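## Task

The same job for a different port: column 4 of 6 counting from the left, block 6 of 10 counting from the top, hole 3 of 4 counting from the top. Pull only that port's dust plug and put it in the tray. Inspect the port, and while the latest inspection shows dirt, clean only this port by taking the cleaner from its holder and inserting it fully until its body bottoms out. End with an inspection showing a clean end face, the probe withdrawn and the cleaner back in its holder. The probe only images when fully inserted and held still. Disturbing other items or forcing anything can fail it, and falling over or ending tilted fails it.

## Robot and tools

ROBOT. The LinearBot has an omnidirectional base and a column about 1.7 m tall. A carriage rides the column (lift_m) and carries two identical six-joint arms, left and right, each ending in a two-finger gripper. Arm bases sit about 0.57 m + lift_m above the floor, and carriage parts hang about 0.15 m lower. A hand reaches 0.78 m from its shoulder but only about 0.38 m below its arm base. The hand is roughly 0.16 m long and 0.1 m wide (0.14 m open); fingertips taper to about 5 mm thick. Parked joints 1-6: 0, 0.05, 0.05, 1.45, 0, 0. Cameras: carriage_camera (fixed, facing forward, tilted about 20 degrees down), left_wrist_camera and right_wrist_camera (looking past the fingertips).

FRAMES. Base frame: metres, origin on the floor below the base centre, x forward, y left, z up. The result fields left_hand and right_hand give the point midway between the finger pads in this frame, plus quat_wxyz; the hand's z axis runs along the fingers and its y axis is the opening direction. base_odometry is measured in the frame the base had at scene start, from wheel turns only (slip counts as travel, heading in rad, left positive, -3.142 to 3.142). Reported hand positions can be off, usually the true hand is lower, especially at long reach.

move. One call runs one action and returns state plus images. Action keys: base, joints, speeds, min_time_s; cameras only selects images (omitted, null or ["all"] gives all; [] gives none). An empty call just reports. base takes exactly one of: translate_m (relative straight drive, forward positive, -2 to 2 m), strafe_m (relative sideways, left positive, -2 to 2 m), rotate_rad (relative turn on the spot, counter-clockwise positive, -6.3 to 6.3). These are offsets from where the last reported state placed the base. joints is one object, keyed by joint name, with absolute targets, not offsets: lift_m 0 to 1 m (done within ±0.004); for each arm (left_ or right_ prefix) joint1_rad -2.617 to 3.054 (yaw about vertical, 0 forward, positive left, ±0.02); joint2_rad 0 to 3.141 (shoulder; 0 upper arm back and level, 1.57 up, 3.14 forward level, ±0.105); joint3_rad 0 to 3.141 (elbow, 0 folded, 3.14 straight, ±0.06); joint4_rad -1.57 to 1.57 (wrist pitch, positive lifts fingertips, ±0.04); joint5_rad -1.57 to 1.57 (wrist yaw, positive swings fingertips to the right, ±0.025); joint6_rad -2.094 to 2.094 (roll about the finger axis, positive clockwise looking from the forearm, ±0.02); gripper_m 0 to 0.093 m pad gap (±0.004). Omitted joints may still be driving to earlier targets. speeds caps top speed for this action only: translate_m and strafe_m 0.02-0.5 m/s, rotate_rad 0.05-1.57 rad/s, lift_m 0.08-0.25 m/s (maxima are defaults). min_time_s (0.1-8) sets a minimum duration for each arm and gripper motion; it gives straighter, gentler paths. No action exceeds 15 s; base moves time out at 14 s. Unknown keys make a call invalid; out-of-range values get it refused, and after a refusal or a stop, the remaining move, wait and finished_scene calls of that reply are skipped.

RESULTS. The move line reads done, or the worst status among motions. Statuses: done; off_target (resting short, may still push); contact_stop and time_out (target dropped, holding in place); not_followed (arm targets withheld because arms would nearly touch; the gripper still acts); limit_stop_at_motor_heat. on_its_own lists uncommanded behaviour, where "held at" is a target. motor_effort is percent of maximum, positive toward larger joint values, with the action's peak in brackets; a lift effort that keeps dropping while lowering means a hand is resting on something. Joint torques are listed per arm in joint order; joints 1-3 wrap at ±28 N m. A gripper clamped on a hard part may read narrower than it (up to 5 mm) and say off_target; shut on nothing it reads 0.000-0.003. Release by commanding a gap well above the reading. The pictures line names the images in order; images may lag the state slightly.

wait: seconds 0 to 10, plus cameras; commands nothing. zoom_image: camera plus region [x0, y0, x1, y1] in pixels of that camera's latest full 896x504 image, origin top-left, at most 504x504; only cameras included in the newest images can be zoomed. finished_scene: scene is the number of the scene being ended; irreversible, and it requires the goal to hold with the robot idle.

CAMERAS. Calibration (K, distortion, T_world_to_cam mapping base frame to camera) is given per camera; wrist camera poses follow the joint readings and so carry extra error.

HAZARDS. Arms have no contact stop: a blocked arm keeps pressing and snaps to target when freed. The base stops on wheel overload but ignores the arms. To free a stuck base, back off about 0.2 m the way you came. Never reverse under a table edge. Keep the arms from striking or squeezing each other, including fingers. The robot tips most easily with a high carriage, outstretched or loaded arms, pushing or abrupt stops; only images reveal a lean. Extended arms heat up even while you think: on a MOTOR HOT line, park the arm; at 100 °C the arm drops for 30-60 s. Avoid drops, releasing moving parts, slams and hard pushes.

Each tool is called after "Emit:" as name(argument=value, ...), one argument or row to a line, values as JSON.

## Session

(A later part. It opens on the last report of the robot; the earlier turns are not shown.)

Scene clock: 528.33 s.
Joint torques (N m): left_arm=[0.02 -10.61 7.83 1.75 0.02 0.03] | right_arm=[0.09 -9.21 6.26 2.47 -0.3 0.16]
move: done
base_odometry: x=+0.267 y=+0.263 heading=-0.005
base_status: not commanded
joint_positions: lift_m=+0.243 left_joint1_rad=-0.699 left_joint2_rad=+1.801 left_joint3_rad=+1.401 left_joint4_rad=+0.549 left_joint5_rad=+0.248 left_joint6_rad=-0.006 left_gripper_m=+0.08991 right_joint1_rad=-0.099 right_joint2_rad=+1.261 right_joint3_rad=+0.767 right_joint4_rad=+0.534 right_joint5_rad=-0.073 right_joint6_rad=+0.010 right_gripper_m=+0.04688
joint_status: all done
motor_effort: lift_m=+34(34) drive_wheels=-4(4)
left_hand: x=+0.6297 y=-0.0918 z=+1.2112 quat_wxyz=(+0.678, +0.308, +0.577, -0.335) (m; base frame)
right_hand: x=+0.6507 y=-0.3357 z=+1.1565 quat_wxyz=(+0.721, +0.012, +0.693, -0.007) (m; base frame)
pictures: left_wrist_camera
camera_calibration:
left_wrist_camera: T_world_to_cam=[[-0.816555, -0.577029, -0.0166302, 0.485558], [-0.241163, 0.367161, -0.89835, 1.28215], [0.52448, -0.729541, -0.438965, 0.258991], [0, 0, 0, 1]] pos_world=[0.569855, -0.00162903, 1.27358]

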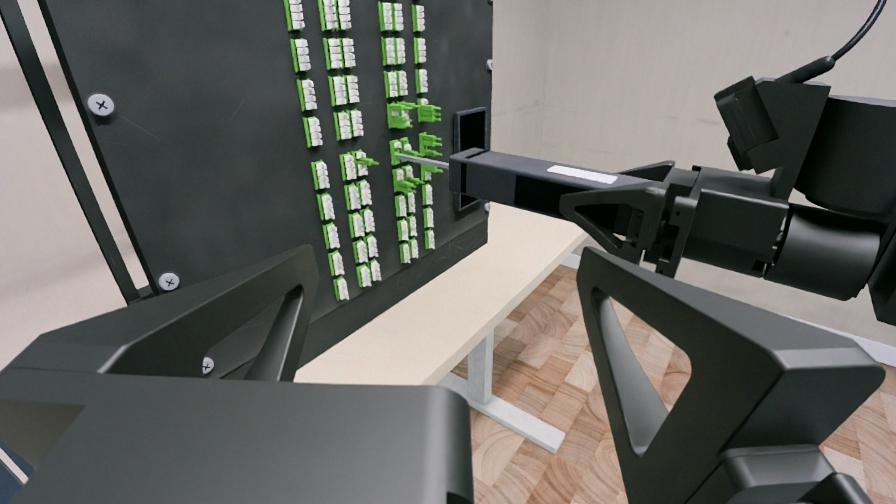

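Emit:
move(
  base={"translate_m":0.010},
  speeds={"translate_m":0.02},
  cameras=["left_wrist_camera","right_wrist_camera"],
)

Emit:
zoom_image(
  camera="left_wrist_camera",
  region=[330, 90, 530, 200],
)

Emit:
zoom_image(
  camera="right_wrist_camera",
  region=[405, 40, 485, 130],
)

Scene clock: 545.70 s.
Joint torques (N m): left_arm=[0.02 -10.54 7.83 1.74 0 -0.01] | right_arm=[0.06 -5.46 7.38 2.84 -0.25 0.15]
move: done
base_odometry: x=+0.277 y=+0.263 heading=-0.005
base_status: done
joint_positions: lift_m=+0.243 left_joint1_rad=-0.699 left_joint2_rad=+1.801 left_joint3_rad=+1.401 left_joint4_rad=+0.549 left_joint5_rad=+0.248 left_joint6_rad=-0.006 left_gripper_m=+0.08991 right_joint1_rad=-0.099 right_joint2_rad=+1.221 right_joint3_rad=+0.753 right_joint4_rad=+0.501 right_joint5_rad=-0.078 right_joint6_rad=+0.011 right_gripper_m=+0.04688
joint_status: not commanded
motor_effort: lift_m=+34(34) drive_wheels=-2(8)
left_hand: x=+0.6297 y=-0.0918 z=+1.2112 quat_wxyz=(+0.678, +0.308, +0.577, -0.335) (m; base frame)
right_hand: x=+0.6424 y=-0.3339 z=+1.1578 quat_wxyz=(+0.719, +0.010, +0.695, -0.005) (m; base frame)
pictures: left_wrist_camera, right_wrist_camera
camera_calibration:
left_wrist_camera: T_world_to_cam=[[-0.816555, -0.577029, -0.0166302, 0.485558], [-0.241163, 0.367161, -0.89835, 1.28215], [0.52448, -0.729541, -0.438965, 0.258991], [0, 0, 0, 1]] pos_world=[0.569855, -0.00162903, 1.27358]
right_wrist_camera: T_world_to_cam=[[-0.013929, -0.998947, 0.0437091, -0.381624], [-0.568639, -0.0280426, -0.822109, 1.30809], [0.822469, -0.0363059, -0.56765, 0.239416], [0, 0, 0, 1]] pos_world=[0.541603, -0.335848, 1.22798]

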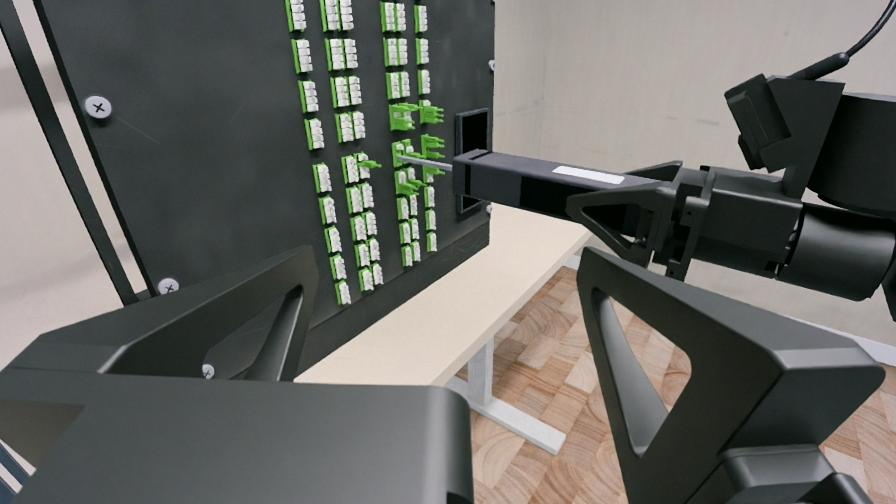

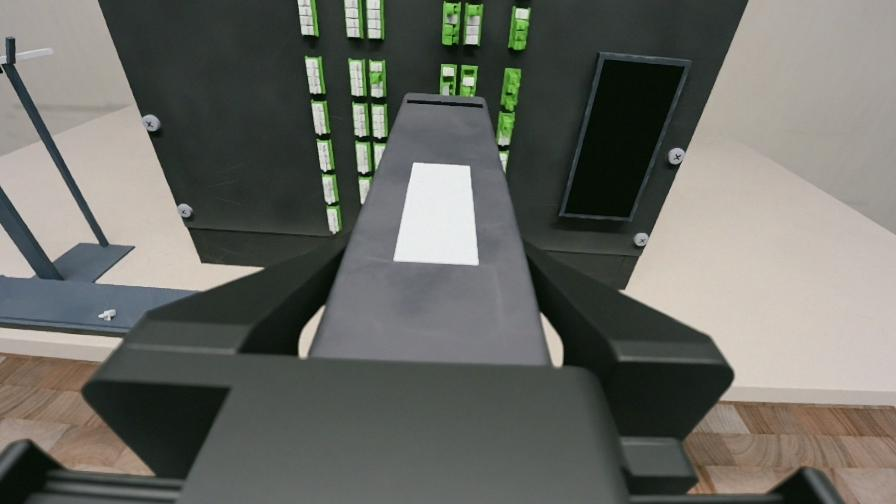

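Scaled by 2.520 from the camera's 896x504 image, which has a finer 1280x720 frame.

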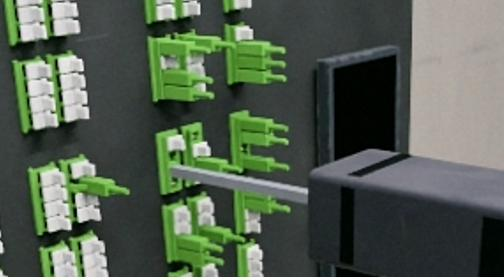

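Scaled by 5.600 from the camera's 896x504 image, which has a finer 1280x720 frame.

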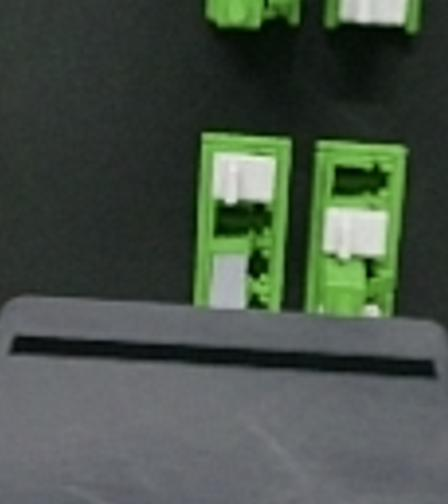

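Emit:
move(
  base={"strafe_m":-0.003},
  speeds={"strafe_m":0.02},
  cameras=[],
)

Emit:
move(
  joints={"right_joint4_rad":0.58},
  cameras=[],
)

Emit:
zoom_image(
  camera="right_wrist_camera",
  region=[425, 50, 465, 100],
)

Scene clock: 549.40 s.
Joint torques (N m): left_arm=[0.24 -10.51 7.94 1.82 -0.04 -0.01] | right_arm=[0.08 -5.59 7.3 2.84 -0.15 0.15]
move: done
base_odometry: x=+0.277 y=+0.260 heading=-0.005
base_status: done
joint_positions: lift_m=+0.243 left_joint1_rad=-0.700 left_joint2_rad=+1.801 left_joint3_rad=+1.401 left_joint4_rad=+0.549 left_joint5_rad=+0.248 left_joint6_rad=-0.006 left_gripper_m=+0.08991 right_joint1_rad=-0.099 right_joint2_rad=+1.221 right_joint3_rad=+0.753 right_joint4_rad=+0.500 right_joint5_rad=-0.084 right_joint6_rad=+0.011 right_gripper_m=+0.04688
joint_status: not commanded
motor_effort: lift_m=+34(34) drive_wheels=+4(4)
left_hand: x=+0.6294 y=-0.0921 z=+1.2112 quat_wxyz=(+0.678, +0.308, +0.577, -0.336) (m; base frame)
right_hand: x=+0.6424 y=-0.3329 z=+1.1576 quat_wxyz=(+0.719, +0.008, +0.695, -0.003) (m; base frame)
pictures: none
No camera images: "cameras" was empty.

Scene clock: 549.83 s.
Joint torques (N m): left_arm=[0.1 -10.54 7.71 1.79 0.02 0.01] | right_arm=[0.08 -5.55 7.36 3.06 -0.18 0.15]
move: off_target
base_odometry: x=+0.277 y=+0.260 heading=-0.005
base_status: not commanded
joint_positions: lift_m=+0.243 left_joint1_rad=-0.700 left_joint2_rad=+1.801 left_joint3_rad=+1.401 left_joint4_rad=+0.549 left_joint5_rad=+0.248 left_joint6_rad=-0.006 left_gripper_m=+0.08991 right_joint1_rad=-0.099 right_joint2_rad=+1.221 right_joint3_rad=+0.753 right_joint4_rad=+0.500 right_joint5_rad=-0.084 right_joint6_rad=+0.011 right_gripper_m=+0.04688
joint_status: right_joint4_rad off_target (ended at +0.500, target +0.580)
motor_effort: lift_m=+34(34) drive_wheels=+4(4)
left_hand: x=+0.6294 y=-0.0921 z=+1.2112 quat_wxyz=(+0.678, +0.308, +0.577, -0.336) (m; base frame)
right_hand: x=+0.6424 y=-0.3329 z=+1.1576 quat_wxyz=(+0.719, +0.008, +0.695, -0.003) (m; base frame)
pictures: none
No camera images: "cameras" was empty.

Scaled by 10.080 from the camera's 896x504 image, which has a finer 1280x720 frame.

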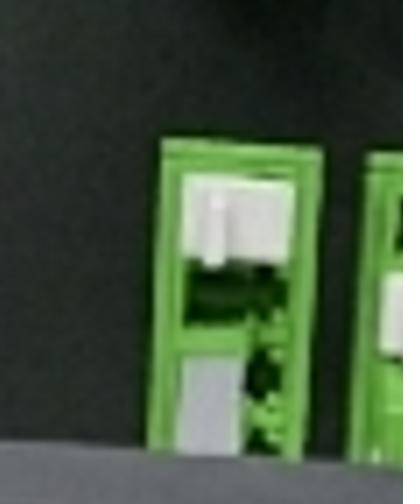

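Emit:
move(
  base={"strafe_m":-0.002},
  speeds={"strafe_m":0.02},
  cameras=[],
)

Emit:
move(
  base={"translate_m":0.006},
  speeds={"translate_m":0.02},
  cameras=[],
)

Emit:
move(
  base={"translate_m":0.006},
  speeds={"translate_m":0.02},
  cameras=["right_wrist_camera"],
)

Emit:
zoom_image(
  camera="right_wrist_camera",
  region=[425, 50, 465, 100],
)

Scene clock: 555.43 s.
Joint torques (N m): left_arm=[0.31 -10.35 7.92 1.76 -0.02 0] | right_arm=[0.1 -5.42 7.39 3.06 -0.15 0.15]
move: done
base_odometry: x=+0.277 y=+0.258 heading=-0.005
base_status: done
joint_positions: lift_m=+0.243 left_joint1_rad=-0.701 left_joint2_rad=+1.801 left_joint3_rad=+1.401 left_joint4_rad=+0.548 left_joint5_rad=+0.248 left_joint6_rad=-0.006 left_gripper_m=+0.08991 right_joint1_rad=-0.100 right_joint2_rad=+1.220 right_joint3_rad=+0.753 right_joint4_rad=+0.500 right_joint5_rad=-0.088 right_joint6_rad=+0.011 right_gripper_m=+0.04688
joint_status: not commanded
motor_effort: lift_m=+34(34) drive_wheels=+4(6)
left_hand: x=+0.6290 y=-0.0926 z=+1.2110 quat_wxyz=(+0.677, +0.309, +0.577, -0.336) (m; base frame)
right_hand: x=+0.6422 y=-0.3326 z=+1.1580 quat_wxyz=(+0.719, +0.007, +0.695, -0.001) (m; base frame)
pictures: none
No camera images: "cameras" was empty.

Scene clock: 556.13 s.
Joint torques (N m): left_arm=[0.25 -10.56 7.75 1.77 -0.02 0.05] | right_arm=[0.12 -3.22 8.44 3.2 -0.12 0.14]
move: done
base_odometry: x=+0.283 y=+0.258 heading=-0.005
base_status: done
joint_positions: lift_m=+0.243 left_joint1_rad=-0.701 left_joint2_rad=+1.801 left_joint3_rad=+1.401 left_joint4_rad=+0.548 left_joint5_rad=+0.248 left_joint6_rad=-0.006 left_gripper_m=+0.08991 right_joint1_rad=-0.100 right_joint2_rad=+1.196 right_joint3_rad=+0.741 right_joint4_rad=+0.488 right_joint5_rad=-0.089 right_joint6_rad=+0.012 right_gripper_m=+0.04688
joint_status: not commanded
motor_effort: lift_m=+34(34) drive_wheels=+5(8)
left_hand: x=+0.6291 y=-0.0924 z=+1.2110 quat_wxyz=(+0.677, +0.309, +0.577, -0.336) (m; base frame)
right_hand: x=+0.6370 y=-0.3319 z=+1.1585 quat_wxyz=(+0.719, +0.007, +0.695, -0.001) (m; base frame)
pictures: none
No camera images: "cameras" was empty.

Scene clock: 556.83 s.
Joint torques (N m): left_arm=[0.29 -10.56 7.73 1.79 0 0.02] | right_arm=[0.2 -1.21 9.01 3.4 -0.11 0.13]
move: done
base_odometry: x=+0.289 y=+0.258 heading=-0.006
base_status: done
joint_positions: lift_m=+0.243 left_joint1_rad=-0.701 left_joint2_rad=+1.801 left_joint3_rad=+1.401 left_joint4_rad=+0.548 left_joint5_rad=+0.248 left_joint6_rad=-0.006 left_gripper_m=+0.08991 right_joint1_rad=-0.101 right_joint2_rad=+1.173 right_joint3_rad=+0.733 right_joint4_rad=+0.470 right_joint5_rad=-0.091 right_joint6_rad=+0.013 right_gripper_m=+0.04688
joint_status: not commanded
motor_effort: lift_m=+34(34) drive_wheels=+6(10)
left_hand: x=+0.6290 y=-0.0926 z=+1.2110 quat_wxyz=(+0.677, +0.309, +0.577, -0.336) (m; base frame)
right_hand: x=+0.6323 y=-0.3313 z=+1.1587 quat_wxyz=(+0.717, +0.007, +0.697, +0.000) (m; base frame)
pictures: right_wrist_camera
camera_calibration:
right_wrist_camera: T_world_to_cam=[[-0.00218946, -0.999125, 0.0417755, -0.384454], [-0.572023, -0.0330146, -0.819573, 1.30074], [0.820235, -0.025691, -0.57145, 0.257706], [0, 0, 0, 1]] pos_world=[0.531829, -0.334553, 1.22938]

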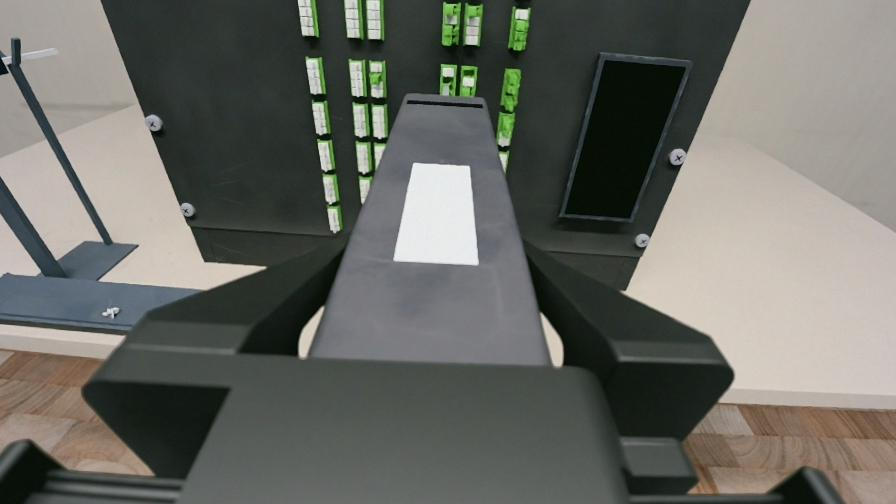

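Scaled by 10.080 from the camera's 896x504 image, which has a finer 1280x720 frame.

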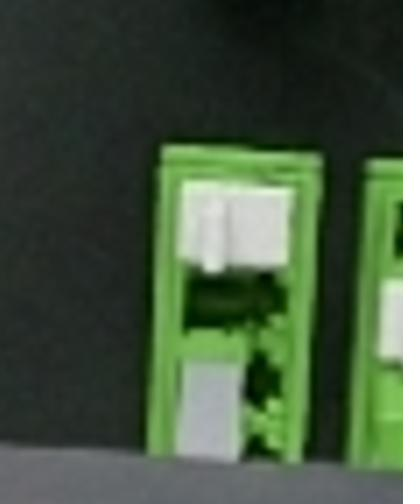

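Emit:
move(
  joints={"lift_m":0.241},
  cameras=[],
)

Emit:
move(
  joints={"right_joint4_rad":0.62},
  cameras=[],
)

Emit:
move(
  joints={"lift_m":0.239},
  cameras=[],
)

Emit:
move(
  joints={"lift_m":0.244, "right_joint4_rad":0.56},
  cameras=[],
)

Emit:
move(
  joints={"lift_m":0.246},
  cameras=[],
)

Scene clock: 564.93 s.
Joint torques (N m): left_arm=[0.1 -10.59 7.8 1.74 0.03 0.04] | right_arm=[0.18 -1.2 9.05 3.36 -0.11 0.13]
move: done
base_odometry: x=+0.289 y=+0.258 heading=-0.006
base_status: not commanded
joint_positions: lift_m=+0.241 left_joint1_rad=-0.701 left_joint2_rad=+1.801 left_joint3_rad=+1.401 left_joint4_rad=+0.547 left_joint5_rad=+0.248 left_joint6_rad=-0.006 left_gripper_m=+0.08991 right_joint1_rad=-0.101 right_joint2_rad=+1.173 right_joint3_rad=+0.733 right_joint4_rad=+0.473 right_joint5_rad=-0.091 right_joint6_rad=+0.013 right_gripper_m=+0.04688
joint_status: all done
motor_effort: lift_m=+34(35) drive_wheels=+6(6)
left_hand: x=+0.6290 y=-0.0926 z=+1.2087 quat_wxyz=(+0.677, +0.309, +0.577, -0.336) (m; base frame)
right_hand: x=+0.6323 y=-0.3313 z=+1.1575 quat_wxyz=(+0.719, +0.007, +0.695, +0.000) (m; base frame)
pictures: none
No camera images: "cameras" was empty.

Scene clock: 565.43 s.
Joint torques (N m): left_arm=[0.13 -10.54 7.95 1.79 0.01 0.02] | right_arm=[0.2 -1.18 8.99 3.75 -0.11 0.13]
move: off_target
base_odometry: x=+0.289 y=+0.258 heading=-0.006
base_status: not commanded
joint_positions: lift_m=+0.241 left_joint1_rad=-0.701 left_joint2_rad=+1.801 left_joint3_rad=+1.401 left_joint4_rad=+0.547 left_joint5_rad=+0.248 left_joint6_rad=-0.006 left_gripper_m=+0.08991 right_joint1_rad=-0.101 right_joint2_rad=+1.173 right_joint3_rad=+0.733 right_joint4_rad=+0.476 right_joint5_rad=-0.091 right_joint6_rad=+0.013 right_gripper_m=+0.04688
joint_status: right_joint4_rad off_target (ended at +0.476, target +0.620)
motor_effort: lift_m=+34(34) drive_wheels=+6(6)
left_hand: x=+0.6290 y=-0.0926 z=+1.2087 quat_wxyz=(+0.677, +0.309, +0.577, -0.336) (m; base frame)
right_hand: x=+0.6323 y=-0.3313 z=+1.1583 quat_wxyz=(+0.720, +0.007, +0.694, +0.000) (m; base frame)
pictures: none
No camera images: "cameras" was empty.

Scene clock: 565.80 s.
Joint torques (N m): left_arm=[0.14 -10.5 7.66 1.8 0 0.03] | right_arm=[0.2 -1.24 9.01 3.68 -0.09 0.13]
move: done
base_odometry: x=+0.289 y=+0.258 heading=-0.006
base_status: not commanded
joint_positions: lift_m=+0.239 left_joint1_rad=-0.701 left_joint2_rad=+1.801 left_joint3_rad=+1.401 left_joint4_rad=+0.546 left_joint5_rad=+0.248 left_joint6_rad=-0.006 left_gripper_m=+0.08991 right_joint1_rad=-0.101 right_joint2_rad=+1.174 right_joint3_rad=+0.733 right_joint4_rad=+0.483 right_joint5_rad=-0.091 right_joint6_rad=+0.013 right_gripper_m=+0.04688
joint_status: all done
motor_effort: lift_m=+34(35) drive_wheels=+6(6)
left_hand: x=+0.6290 y=-0.0926 z=+1.2065 quat_wxyz=(+0.677, +0.309, +0.578, -0.336) (m; base frame)
right_hand: x=+0.6323 y=-0.3313 z=+1.1577 quat_wxyz=(+0.722, +0.006, +0.692, +0.000) (m; base frame)
pictures: none
No camera images: "cameras" was empty.

Scene clock: 566.33 s.
Joint torques (N m): left_arm=[0.06 -10.48 7.83 1.74 0.03 0.01] | right_arm=[0.17 -1.26 9.24 3.16 -0.09 0.13]
move: off_target
base_odometry: x=+0.289 y=+0.258 heading=-0.006
base_status: not commanded
joint_positions: lift_m=+0.244 left_joint1_rad=-0.701 left_joint2_rad=+1.801 left_joint3_rad=+1.403 left_joint4_rad=+0.549 left_joint5_rad=+0.248 left_joint6_rad=-0.006 left_gripper_m=+0.08991 right_joint1_rad=-0.101 right_joint2_rad=+1.174 right_joint3_rad=+0.730 right_joint4_rad=+0.473 right_joint5_rad=-0.091 right_joint6_rad=+0.013 right_gripper_m=+0.04688
joint_status: right_joint4_rad off_target (ended at +0.473, target +0.560); the others done
motor_effort: lift_m=+34(38) drive_wheels=+6(6)
left_hand: x=+0.6290 y=-0.0927 z=+1.2125 quat_wxyz=(+0.678, +0.309, +0.576, -0.336) (m; base frame)
right_hand: x=+0.6323 y=-0.3312 z=+1.1588 quat_wxyz=(+0.717, +0.007, +0.697, +0.000) (m; base frame)
pictures: none
No camera images: "cameras" was empty.

Scene clock: 566.70 s.
Joint torques (N m): left_arm=[0.09 -10.4 7.69 1.75 -0.02 0.02] | right_arm=[0.18 -1.25 9.2 3.2 -0.11 0.12]
move: done
base_odometry: x=+0.289 y=+0.258 heading=-0.006
base_status: not commanded
joint_positions: lift_m=+0.246 left_joint1_rad=-0.701 left_joint2_rad=+1.801 left_joint3_rad=+1.403 left_joint4_rad=+0.549 left_joint5_rad=+0.248 left_joint6_rad=-0.006 left_gripper_m=+0.08991 right_joint1_rad=-0.101 right_joint2_rad=+1.174 right_joint3_rad=+0.730 right_joint4_rad=+0.469 right_joint5_rad=-0.091 right_joint6_rad=+0.013 right_gripper_m=+0.04688
joint_status: all done
motor_effort: lift_m=+35(40) drive_wheels=+6(6)
left_hand: x=+0.6290 y=-0.0926 z=+1.2145 quat_wxyz=(+0.678, +0.309, +0.576, -0.336) (m; base frame)
right_hand: x=+0.6323 y=-0.3312 z=+1.1597 quat_wxyz=(+0.716, +0.007, +0.698, +0.001) (m; base frame)
pictures: none
No camera images: "cameras" was empty.

Emit:
move(
  joints={"lift_m":0.241, "right_joint4_rad":0.59},
  cameras=[],
)

Emit:
move(
  base={"translate_m":0.006},
  speeds={"translate_m":0.02},
  cameras=[],
)

Emit:
move(
  base={"translate_m":0.005},
  speeds={"translate_m":0.02},
  cameras=["right_wrist_camera"],
)

Emit:
zoom_image(
  camera="right_wrist_camera",
  region=[425, 50, 465, 100],
)

Scene clock: 572.53 s.
Joint torques (N m): left_arm=[0.18 -10.67 7.83 1.78 -0.03 0.03] | right_arm=[0.2 -1.17 9.17 3.38 -0.1 0.12]
move: off_target
base_odometry: x=+0.289 y=+0.258 heading=-0.006
base_status: not commanded
joint_positions: lift_m=+0.241 left_joint1_rad=-0.701 left_joint2_rad=+1.802 left_joint3_rad=+1.403 left_joint4_rad=+0.547 left_joint5_rad=+0.248 left_joint6_rad=-0.006 left_gripper_m=+0.08991 right_joint1_rad=-0.101 right_joint2_rad=+1.174 right_joint3_rad=+0.730 right_joint4_rad=+0.480 right_joint5_rad=-0.091 right_joint6_rad=+0.013 right_gripper_m=+0.04688
joint_status: right_joint4_rad off_target (ended at +0.480, target +0.590); the others done
motor_effort: lift_m=+35(37) drive_wheels=+6(6)
left_hand: x=+0.6293 y=-0.0929 z=+1.2083 quat_wxyz=(+0.677, +0.309, +0.578, -0.336) (m; base frame)
right_hand: x=+0.6323 y=-0.3312 z=+1.1576 quat_wxyz=(+0.720, +0.007, +0.694, +0.000) (m; base frame)
pictures: none
No camera images: "cameras" was empty.

Scene clock: 573.23 s.
Joint torques (N m): left_arm=[0.31 -10.58 7.65 1.77 -0.02 0] | right_arm=[0.34 0.36 9.55 3.65 -0.08 0.12]
move: done
base_odometry: x=+0.294 y=+0.257 heading=-0.006
base_status: done
joint_positions: lift_m=+0.241 left_joint1_rad=-0.701 left_joint2_rad=+1.802 left_joint3_rad=+1.403 left_joint4_rad=+0.547 left_joint5_rad=+0.248 left_joint6_rad=-0.006 left_gripper_m=+0.08991 right_joint1_rad=-0.102 right_joint2_rad=+1.157 right_joint3_rad=+0.726 right_joint4_rad=+0.457 right_joint5_rad=-0.094 right_joint6_rad=+0.013 right_gripper_m=+0.04688
joint_status: not commanded
motor_effort: lift_m=+35(35) drive_wheels=+7(12)
left_hand: x=+0.6291 y=-0.0930 z=+1.2083 quat_wxyz=(+0.677, +0.309, +0.577, -0.336) (m; base frame)
right_hand: x=+0.6287 y=-0.3311 z=+1.1567 quat_wxyz=(+0.716, +0.007, +0.698, +0.001) (m; base frame)
pictures: none
No camera images: "cameras" was empty.

Scene clock: 573.87 s.
Joint torques (N m): left_arm=[0.12 -10.78 7.69 1.77 -0.01 -0.02] | right_arm=[0.5 2.07 9.83 3.63 -0.07 0.11]
move: done
base_odometry: x=+0.299 y=+0.257 heading=-0.007
base_status: done
joint_positions: lift_m=+0.241 left_joint1_rad=-0.701 left_joint2_rad=+1.802 left_joint3_rad=+1.403 left_joint4_rad=+0.547 left_joint5_rad=+0.248 left_joint6_rad=-0.006 left_gripper_m=+0.08991 right_joint1_rad=-0.104 right_joint2_rad=+1.139 right_joint3_rad=+0.723 right_joint4_rad=+0.457 right_joint5_rad=-0.097 right_joint6_rad=+0.014 right_gripper_m=+0.04688
joint_status: not commanded
motor_effort: lift_m=+35(35) drive_wheels=+8(13)
left_hand: x=+0.6294 y=-0.0927 z=+1.2084 quat_wxyz=(+0.677, +0.309, +0.577, -0.336) (m; base frame)
right_hand: x=+0.6249 y=-0.3309 z=+1.1619 quat_wxyz=(+0.721, +0.006, +0.692, +0.001) (m; base frame)
pictures: right_wrist_camera
camera_calibration:
right_wrist_camera: T_world_to_cam=[[0.0000006558, -0.999149, 0.0412451, -0.384957], [-0.562206, -0.03411, -0.826294, 1.30047], [0.826997, -0.0231877, -0.561727, 0.250862], [0, 0, 0, 1]] pos_world=[0.523669, -0.334454, 1.23136]

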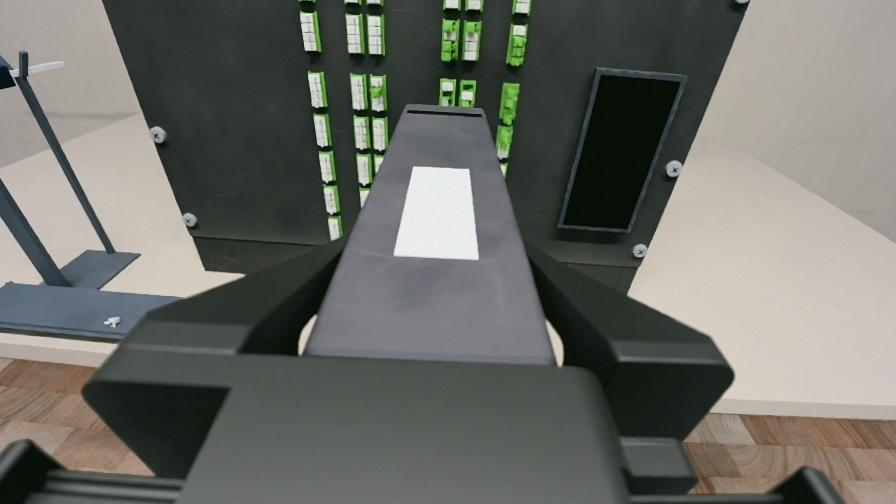

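Scaled by 10.080 from the camera's 896x504 image, which has a finer 1280x720 frame.

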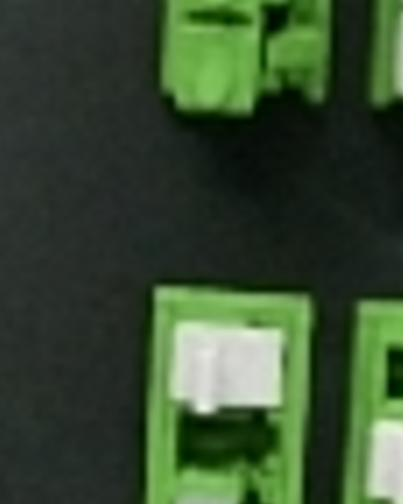

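Emit:
move(
  base={"translate_m":-0.010},
  speeds={"translate_m":0.02},
  cameras=["left_wrist_camera"],
)

Emit:
move(
  base={"translate_m":-0.010},
  speeds={"translate_m":0.02},
  cameras=["left_wrist_camera","right_wrist_camera"],
)

Emit:
zoom_image(
  camera="left_wrist_camera",
  region=[330, 90, 530, 200],
)

Emit:
zoom_image(
  camera="right_wrist_camera",
  region=[405, 40, 485, 130],
)

Scene clock: 579.23 s.
Joint torques (N m): left_arm=[0.18 -10.7 7.97 1.81 0 0.04] | right_arm=[0.49 -1.83 9.8 2.96 -0.05 0.11]
move: done
base_odometry: x=+0.289 y=+0.257 heading=-0.007
base_status: done
joint_positions: lift_m=+0.241 left_joint1_rad=-0.701 left_joint2_rad=+1.802 left_joint3_rad=+1.403 left_joint4_rad=+0.547 left_joint5_rad=+0.248 left_joint6_rad=-0.006 left_gripper_m=+0.08991 right_joint1_rad=-0.104 right_joint2_rad=+1.180 right_joint3_rad=+0.723 right_joint4_rad=+0.518 right_joint5_rad=-0.098 right_joint6_rad=+0.014 right_gripper_m=+0.04688
joint_status: not commanded
on_its_own: right_joint4_rad moved +0.061 toward your old target +0.590
motor_effort: lift_m=+35(35) drive_wheels=+4(7)
left_hand: x=+0.6294 y=-0.0927 z=+1.2084 quat_wxyz=(+0.677, +0.309, +0.577, -0.336) (m; base frame)
right_hand: x=+0.6327 y=-0.3315 z=+1.1607 quat_wxyz=(+0.728, +0.005, +0.685, +0.001) (m; base frame)
pictures: left_wrist_camera
camera_calibration:
left_wrist_camera: T_world_to_cam=[[-0.817655, -0.575469, -0.0165892, 0.485496], [-0.241462, 0.368955, -0.897535, 1.27935], [0.522624, -0.729868, -0.440632, 0.260453], [0, 0, 0, 1]] pos_world=[0.569765, -0.00253845, 1.27108]

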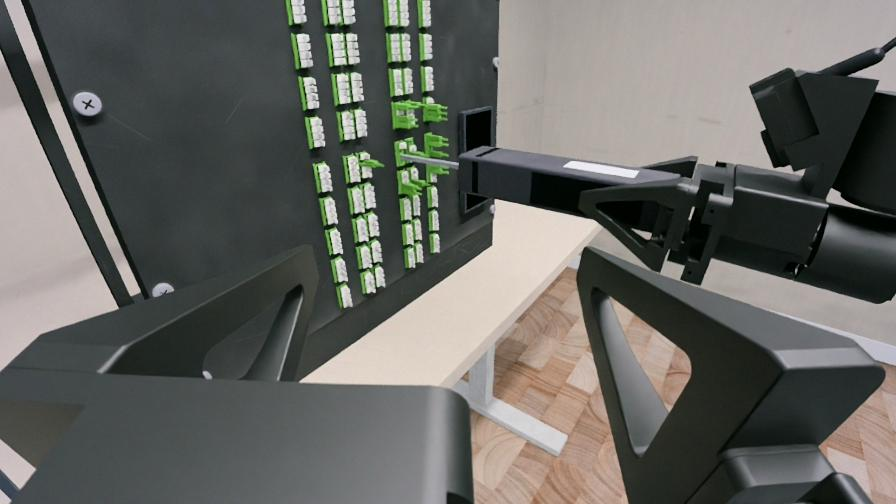

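Scene clock: 580.13 s.
Joint torques (N m): left_arm=[0.23 -10.86 7.8 1.79 0 -0.02] | right_arm=[0.46 -5.56 8.66 2.63 -0.1 0.11]
move: done
base_odometry: x=+0.279 y=+0.258 heading=-0.006
base_status: done
joint_positions: lift_m=+0.241 left_joint1_rad=-0.701 left_joint2_rad=+1.802 left_joint3_rad=+1.403 left_joint4_rad=+0.547 left_joint5_rad=+0.248 left_joint6_rad=-0.006 left_gripper_m=+0.08991 right_joint1_rad=-0.104 right_joint2_rad=+1.221 right_joint3_rad=+0.737 right_joint4_rad=+0.549 right_joint5_rad=-0.092 right_joint6_rad=+0.014 right_gripper_m=+0.04688
joint_status: not commanded
motor_effort: lift_m=+35(35) drive_wheels=+3(10)
left_hand: x=+0.6294 y=-0.0927 z=+1.2084 quat_wxyz=(+0.677, +0.309, +0.577, -0.336) (m; base frame)
right_hand: x=+0.6410 y=-0.3333 z=+1.1592 quat_wxyz=(+0.730, +0.007, +0.684, -0.001) (m; base frame)
pictures: left_wrist_camera, right_wrist_camera
camera_calibration:
left_wrist_camera: T_world_to_cam=[[-0.817655, -0.575469, -0.0165892, 0.485496], [-0.241462, 0.368955, -0.897535, 1.27935], [0.522624, -0.729868, -0.440632, 0.260453], [0, 0, 0, 1]] pos_world=[0.569765, -0.00253845, 1.27108]
right_wrist_camera: T_world_to_cam=[[-0.00589884, -0.999042, 0.0433667, -0.385939], [-0.5428, -0.0332235, -0.839205, 1.30994], [0.839841, -0.0284898, -0.542084, 0.203304], [0, 0, 0, 1]] pos_world=[0.538015, -0.336256, 1.22625]

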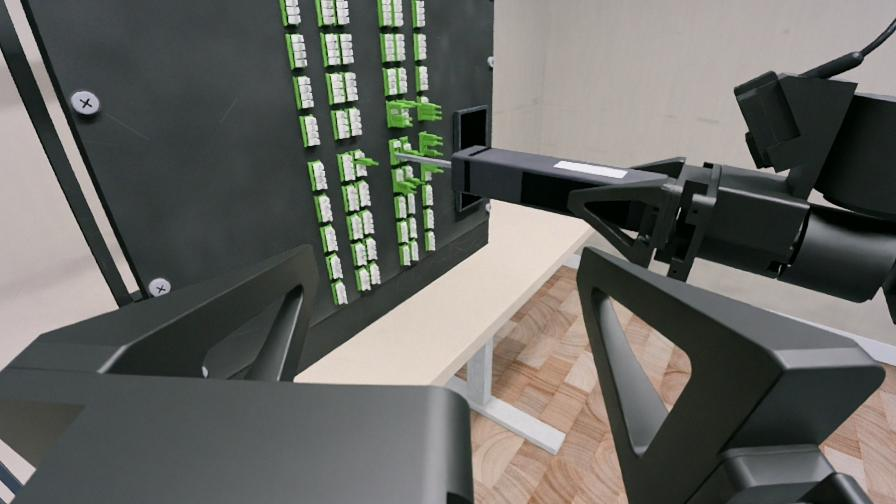

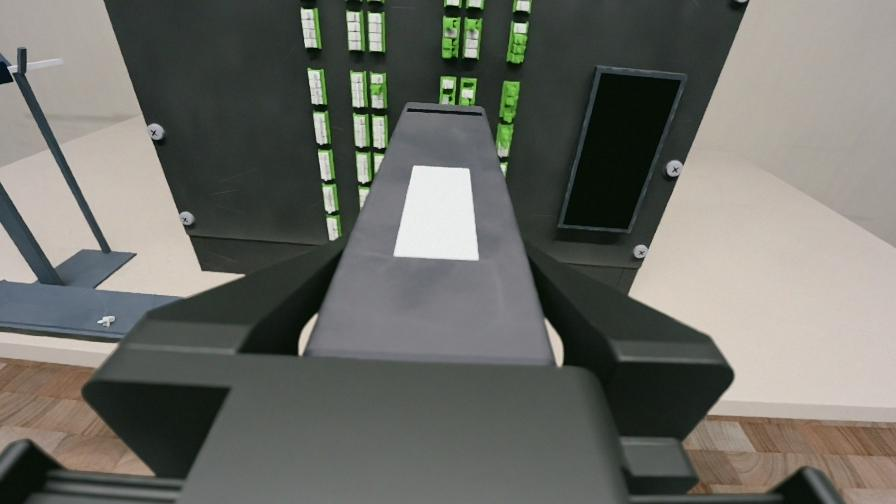

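Scaled by 2.520 from the camera's 896x504 image, which has a finer 1280x720 frame.

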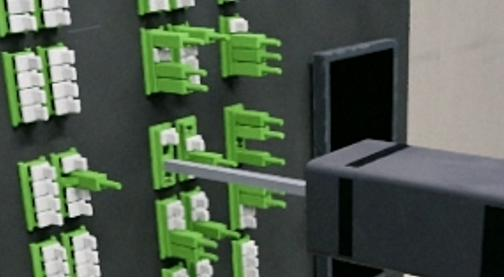

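Scaled by 5.600 from the camera's 896x504 image, which has a finer 1280x720 frame.

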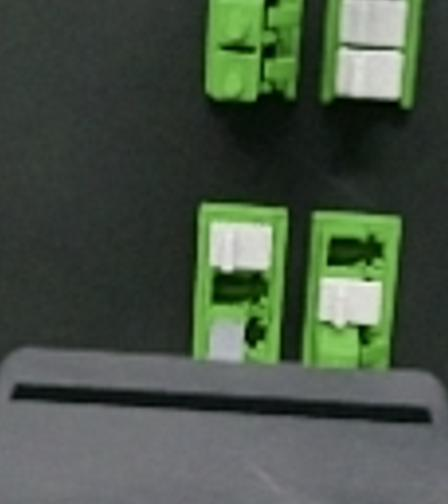

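Emit:
zoom_image(
  camera="left_wrist_camera",
  region=[385, 135, 465, 185],
)

Scaled by 6.300 from the camera's 896x504 image, which has a finer 1280x720 frame.

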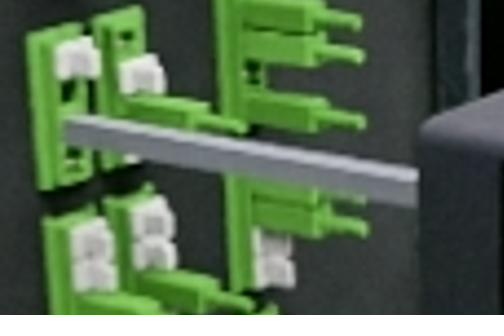

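Emit:
move(
  joints={"lift_m":0.238, "right_joint4_rad":0.615},
  cameras=[],
)

Emit:
move(
  joints={"right_joint4_rad":0.63},
  cameras=["left_wrist_camera","right_wrist_camera"],
)

Emit:
zoom_image(
  camera="left_wrist_camera",
  region=[385, 135, 465, 185],
)

Emit:
zoom_image(
  camera="right_wrist_camera",
  region=[425, 50, 465, 110],
)

Scene clock: 594.03 s.
Joint torques (N m): left_arm=[0.17 -10.59 7.83 1.8 0.01 -0.04] | right_arm=[0.47 -5.53 8.58 2.82 -0.09 0.11]
move: off_target
base_odometry: x=+0.279 y=+0.258 heading=-0.006
base_status: not commanded
joint_positions: lift_m=+0.238 left_joint1_rad=-0.701 left_joint2_rad=+1.802 left_joint3_rad=+1.403 left_joint4_rad=+0.546 left_joint5_rad=+0.248 left_joint6_rad=-0.006 left_gripper_m=+0.08991 right_joint1_rad=-0.104 right_joint2_rad=+1.221 right_joint3_rad=+0.737 right_joint4_rad=+0.556 right_joint5_rad=-0.092 right_joint6_rad=+0.014 right_gripper_m=+0.04688
joint_status: right_joint4_rad off_target (ended at +0.556, target +0.615); the others done
motor_effort: lift_m=+34(38) drive_wheels=+3(3)
left_hand: x=+0.6295 y=-0.0928 z=+1.2051 quat_wxyz=(+0.677, +0.309, +0.578, -0.336) (m; base frame)
right_hand: x=+0.6409 y=-0.3333 z=+1.1583 quat_wxyz=(+0.732, +0.007, +0.681, -0.002) (m; base frame)
pictures: none
No camera images: "cameras" was empty.

Scene clock: 594.43 s.
Joint torques (N m): left_arm=[0.06 -10.55 7.75 1.73 0 0.01] | right_arm=[0.46 -5.52 8.58 2.97 -0.11 0.11]
move: off_target
base_odometry: x=+0.279 y=+0.258 heading=-0.006
base_status: not commanded
joint_positions: lift_m=+0.238 left_joint1_rad=-0.701 left_joint2_rad=+1.802 left_joint3_rad=+1.403 left_joint4_rad=+0.546 left_joint5_rad=+0.248 left_joint6_rad=-0.006 left_gripper_m=+0.08991 right_joint1_rad=-0.104 right_joint2_rad=+1.221 right_joint3_rad=+0.737 right_joint4_rad=+0.556 right_joint5_rad=-0.092 right_joint6_rad=+0.014 right_gripper_m=+0.04688
joint_status: right_joint4_rad off_target (ended at +0.557, target +0.630)
motor_effort: lift_m=+34(34) drive_wheels=+3(3)
left_hand: x=+0.6295 y=-0.0928 z=+1.2051 quat_wxyz=(+0.677, +0.309, +0.578, -0.336) (m; base frame)
right_hand: x=+0.6409 y=-0.3333 z=+1.1585 quat_wxyz=(+0.732, +0.007, +0.681, -0.002) (m; base frame)
pictures: left_wrist_camera, right_wrist_camera
camera_calibration:
left_wrist_camera: T_world_to_cam=[[-0.817659, -0.575473, -0.0162683, 0.485063], [-0.242465, 0.36986, -0.896891, 1.2763], [0.522154, -0.729407, -0.441952, 0.26086], [0, 0, 0, 1]] pos_world=[0.569866, -0.00263945, 1.26788]
right_wrist_camera: T_world_to_cam=[[-0.00630795, -0.999004, 0.0441765, -0.386534], [-0.535743, -0.033926, -0.843699, 1.30976], [0.844357, -0.0289893, -0.534996, 0.191647], [0, 0, 0, 1]] pos_world=[0.537437, -0.336158, 1.22465]

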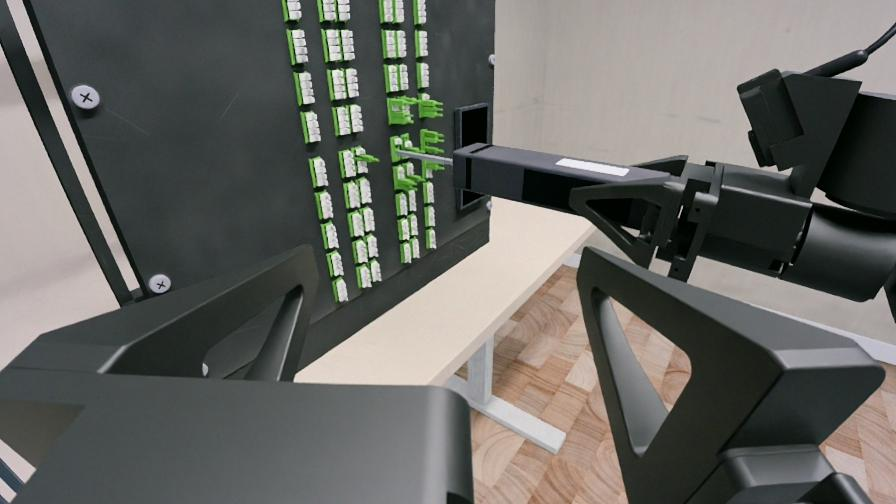

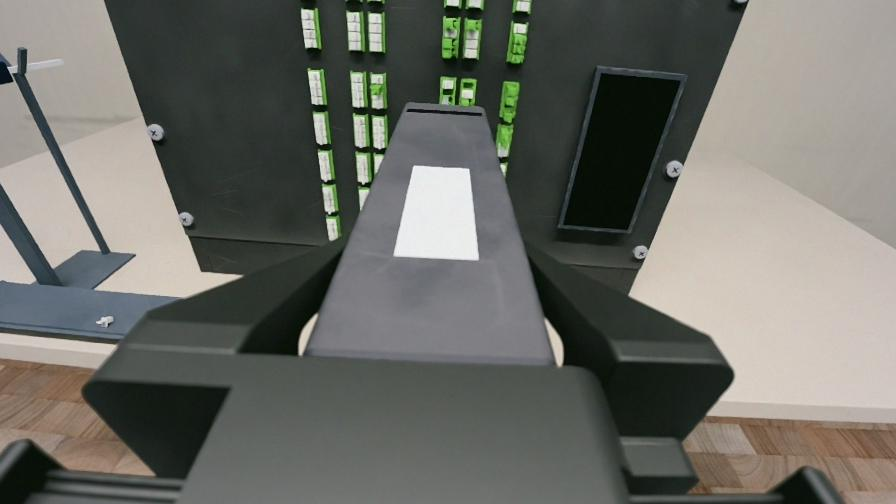

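Scaled by 6.300 from the camera's 896x504 image, which has a finer 1280x720 frame.

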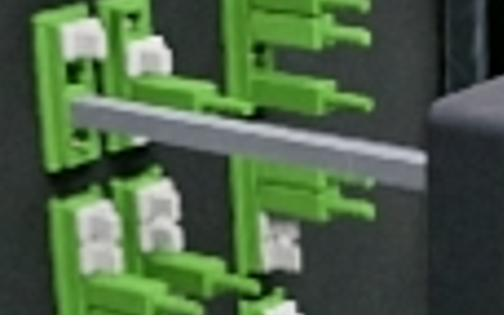

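Scaled by 8.400 from the camera's 896x504 image, which has a finer 1280x720 frame.

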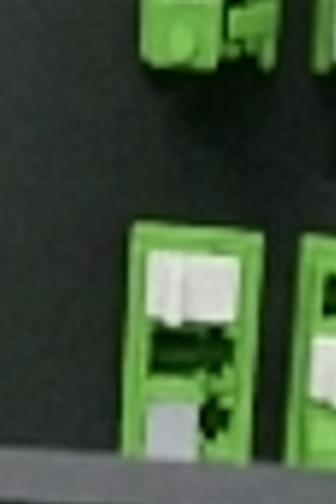

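Emit:
move(
  joints={"lift_m":0.234, "right_joint4_rad":0.65},
  cameras=["left_wrist_camera","right_wrist_camera"],
)

Emit:
zoom_image(
  camera="left_wrist_camera",
  region=[385, 135, 465, 185],
)

Emit:
zoom_image(
  camera="right_wrist_camera",
  region=[425, 50, 465, 110],
)

Scene clock: 599.37 s.
Joint torques (N m): left_arm=[0.08 -10.81 7.95 1.82 -0.02 0] | right_arm=[0.46 -5.59 8.58 3.06 -0.11 0.11]
move: off_target
base_odometry: x=+0.279 y=+0.258 heading=-0.006
base_status: not commanded
joint_positions: lift_m=+0.234 left_joint1_rad=-0.701 left_joint2_rad=+1.803 left_joint3_rad=+1.403 left_joint4_rad=+0.546 left_joint5_rad=+0.248 left_joint6_rad=-0.006 left_gripper_m=+0.08991 right_joint1_rad=-0.104 right_joint2_rad=+1.221 right_joint3_rad=+0.737 right_joint4_rad=+0.569 right_joint5_rad=-0.092 right_joint6_rad=+0.014 right_gripper_m=+0.04688
joint_status: right_joint4_rad off_target (ended at +0.568, target +0.650); the others done
motor_effort: lift_m=+34(35) drive_wheels=+3(4)
left_hand: x=+0.6296 y=-0.0929 z=+1.2007 quat_wxyz=(+0.676, +0.309, +0.578, -0.336) (m; base frame)
right_hand: x=+0.6408 y=-0.3333 z=+1.1571 quat_wxyz=(+0.736, +0.006, +0.677, -0.002) (m; base frame)
pictures: left_wrist_camera, right_wrist_camera
camera_calibration:
left_wrist_camera: T_world_to_cam=[[-0.817705, -0.575413, -0.0161011, 0.484857], [-0.242964, 0.370357, -0.896551, 1.27242], [0.52185, -0.729202, -0.442647, 0.25976], [0, 0, 0, 1]] pos_world=[0.570067, -0.00284029, 1.26358]
right_wrist_camera: T_world_to_cam=[[-0.0068732, -0.998949, 0.0453193, -0.387407], [-0.526138, -0.0349275, -0.849682, 1.309], [0.850371, -0.0296843, -0.525345, 0.17579], [0, 0, 0, 1]] pos_world=[0.536567, -0.336061, 1.22214]

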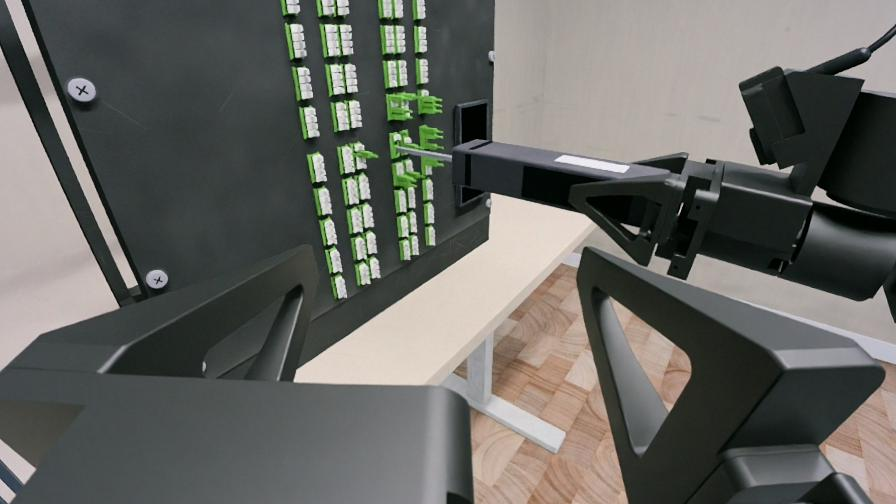

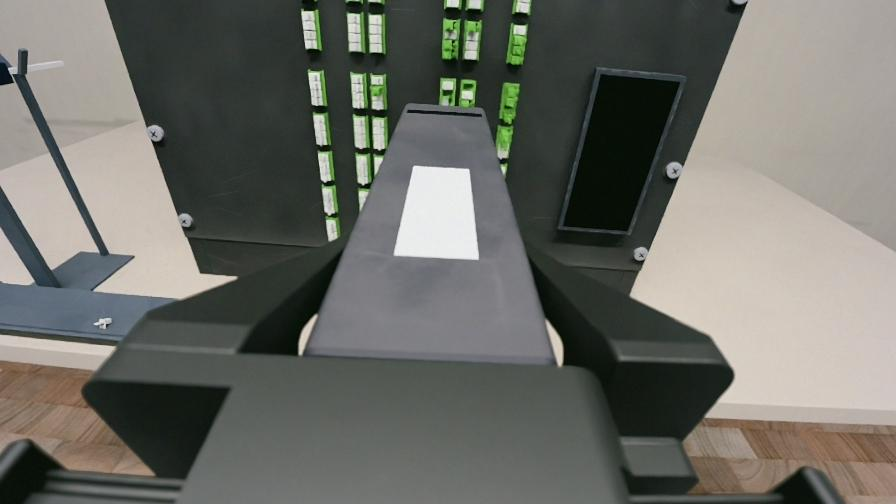

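Scaled by 6.300 from the camera's 896x504 image, which has a finer 1280x720 frame.

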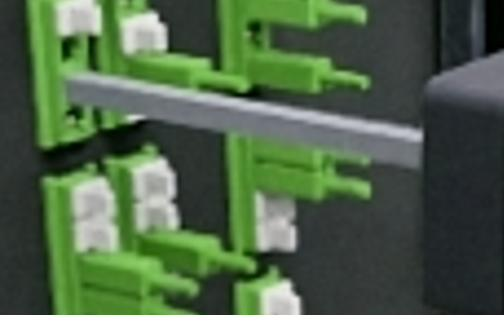

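Scaled by 8.400 from the camera's 896x504 image, which has a finer 1280x720 frame.

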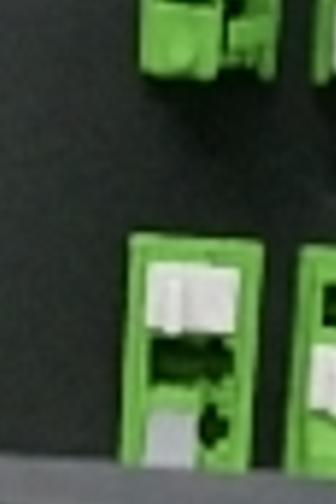

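Emit:
zoom_image(
  camera="left_wrist_camera",
  region=[335, 85, 465, 195],
)

Emit:
zoom_image(
  camera="left_wrist_camera",
  region=[385, 85, 455, 125],
)

Emit:
zoom_image(
  camera="left_wrist_camera",
  region=[385, 155, 455, 195],
)

Scaled by 3.877 from the camera's 896x504 image, which has a finer 1280x720 frame.

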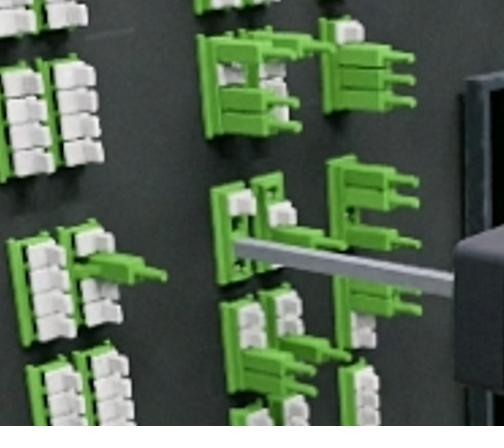

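Scaled by 7.200 from the camera's 896x504 image, which has a finer 1280x720 frame.

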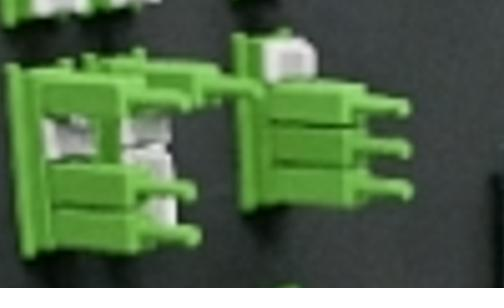

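Scaled by 7.200 from the camera's 896x504 image, which has a finer 1280x720 frame.

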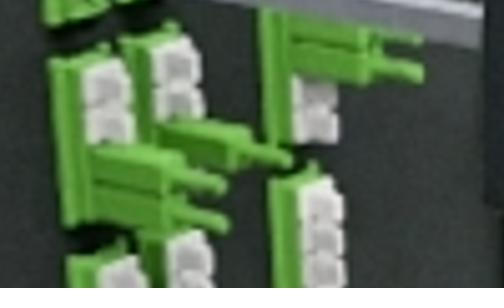

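Emit:
move(
  base={"translate_m":-0.012},
  speeds={"translate_m":0.02},
  cameras=[],
)

Emit:
move(
  base={"translate_m":-0.008},
  speeds={"translate_m":0.02},
  cameras=["right_wrist_camera"],
)

Emit:
zoom_image(
  camera="right_wrist_camera",
  region=[425, 50, 465, 110],
)

Scene clock: 614.90 s.
Joint torques (N m): left_arm=[0.34 -10.63 7.87 1.82 0 0.02] | right_arm=[0.23 -9.22 6.64 2.87 -0.15 0.11]
move: done
base_odometry: x=+0.267 y=+0.258 heading=-0.005
base_status: done
joint_positions: lift_m=+0.234 left_joint1_rad=-0.701 left_joint2_rad=+1.803 left_joint3_rad=+1.403 left_joint4_rad=+0.546 left_joint5_rad=+0.248 left_joint6_rad=-0.006 left_gripper_m=+0.08991 right_joint1_rad=-0.101 right_joint2_rad=+1.262 right_joint3_rad=+0.762 right_joint4_rad=+0.586 right_joint5_rad=-0.083 right_joint6_rad=+0.014 right_gripper_m=+0.04688
joint_status: not commanded
motor_effort: lift_m=+34(34) drive_wheels=-2(9)
left_hand: x=+0.6296 y=-0.0929 z=+1.2007 quat_wxyz=(+0.676, +0.309, +0.578, -0.336) (m; base frame)
right_hand: x=+0.6498 y=-0.3345 z=+1.1571 quat_wxyz=(+0.737, +0.008, +0.676, -0.004) (m; base frame)
pictures: none
No camera images: "cameras" was empty.

Scene clock: 615.73 s.
Joint torques (N m): left_arm=[0.18 -10.78 7.66 1.76 0.01 0.04] | right_arm=[0.21 -11.08 5.45 2.81 -0.27 0.11]
move: done
base_odometry: x=+0.259 y=+0.258 heading=-0.005
base_status: done
joint_positions: lift_m=+0.234 left_joint1_rad=-0.701 left_joint2_rad=+1.803 left_joint3_rad=+1.403 left_joint4_rad=+0.546 left_joint5_rad=+0.248 left_joint6_rad=-0.006 left_gripper_m=+0.08991 right_joint1_rad=-0.101 right_joint2_rad=+1.281 right_joint3_rad=+0.777 right_joint4_rad=+0.591 right_joint5_rad=-0.076 right_joint6_rad=+0.014 right_gripper_m=+0.04688
joint_status: not commanded
motor_effort: lift_m=+34(34) drive_wheels=+3(8)
left_hand: x=+0.6296 y=-0.0929 z=+1.2007 quat_wxyz=(+0.676, +0.309, +0.578, -0.336) (m; base frame)
right_hand: x=+0.6544 y=-0.3362 z=+1.1574 quat_wxyz=(+0.737, +0.011, +0.676, -0.006) (m; base frame)
pictures: right_wrist_camera
camera_calibration:
right_wrist_camera: T_world_to_cam=[[-0.0198013, -0.99883, 0.0441166, -0.380286], [-0.525135, -0.0271584, -0.850585, 1.31943], [0.850788, -0.0400099, -0.523983, 0.158932], [0, 0, 0, 1]] pos_world=[0.55013, -0.337648, 1.22234]

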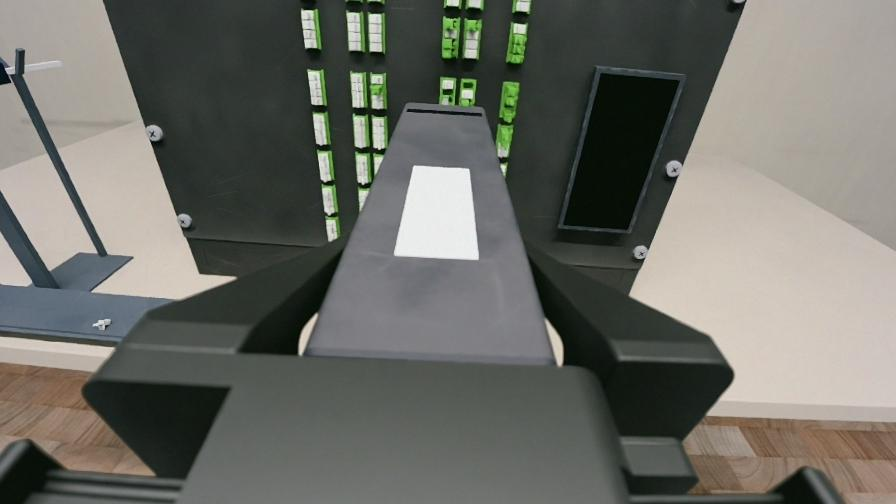

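Scaled by 8.400 from the camera's 896x504 image, which has a finer 1280x720 frame.

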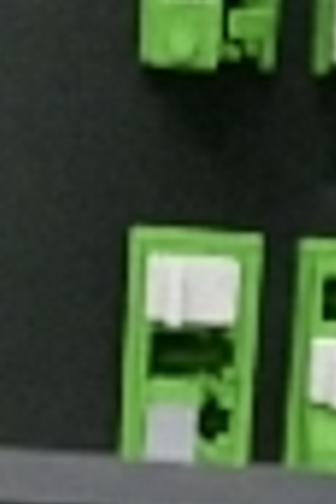

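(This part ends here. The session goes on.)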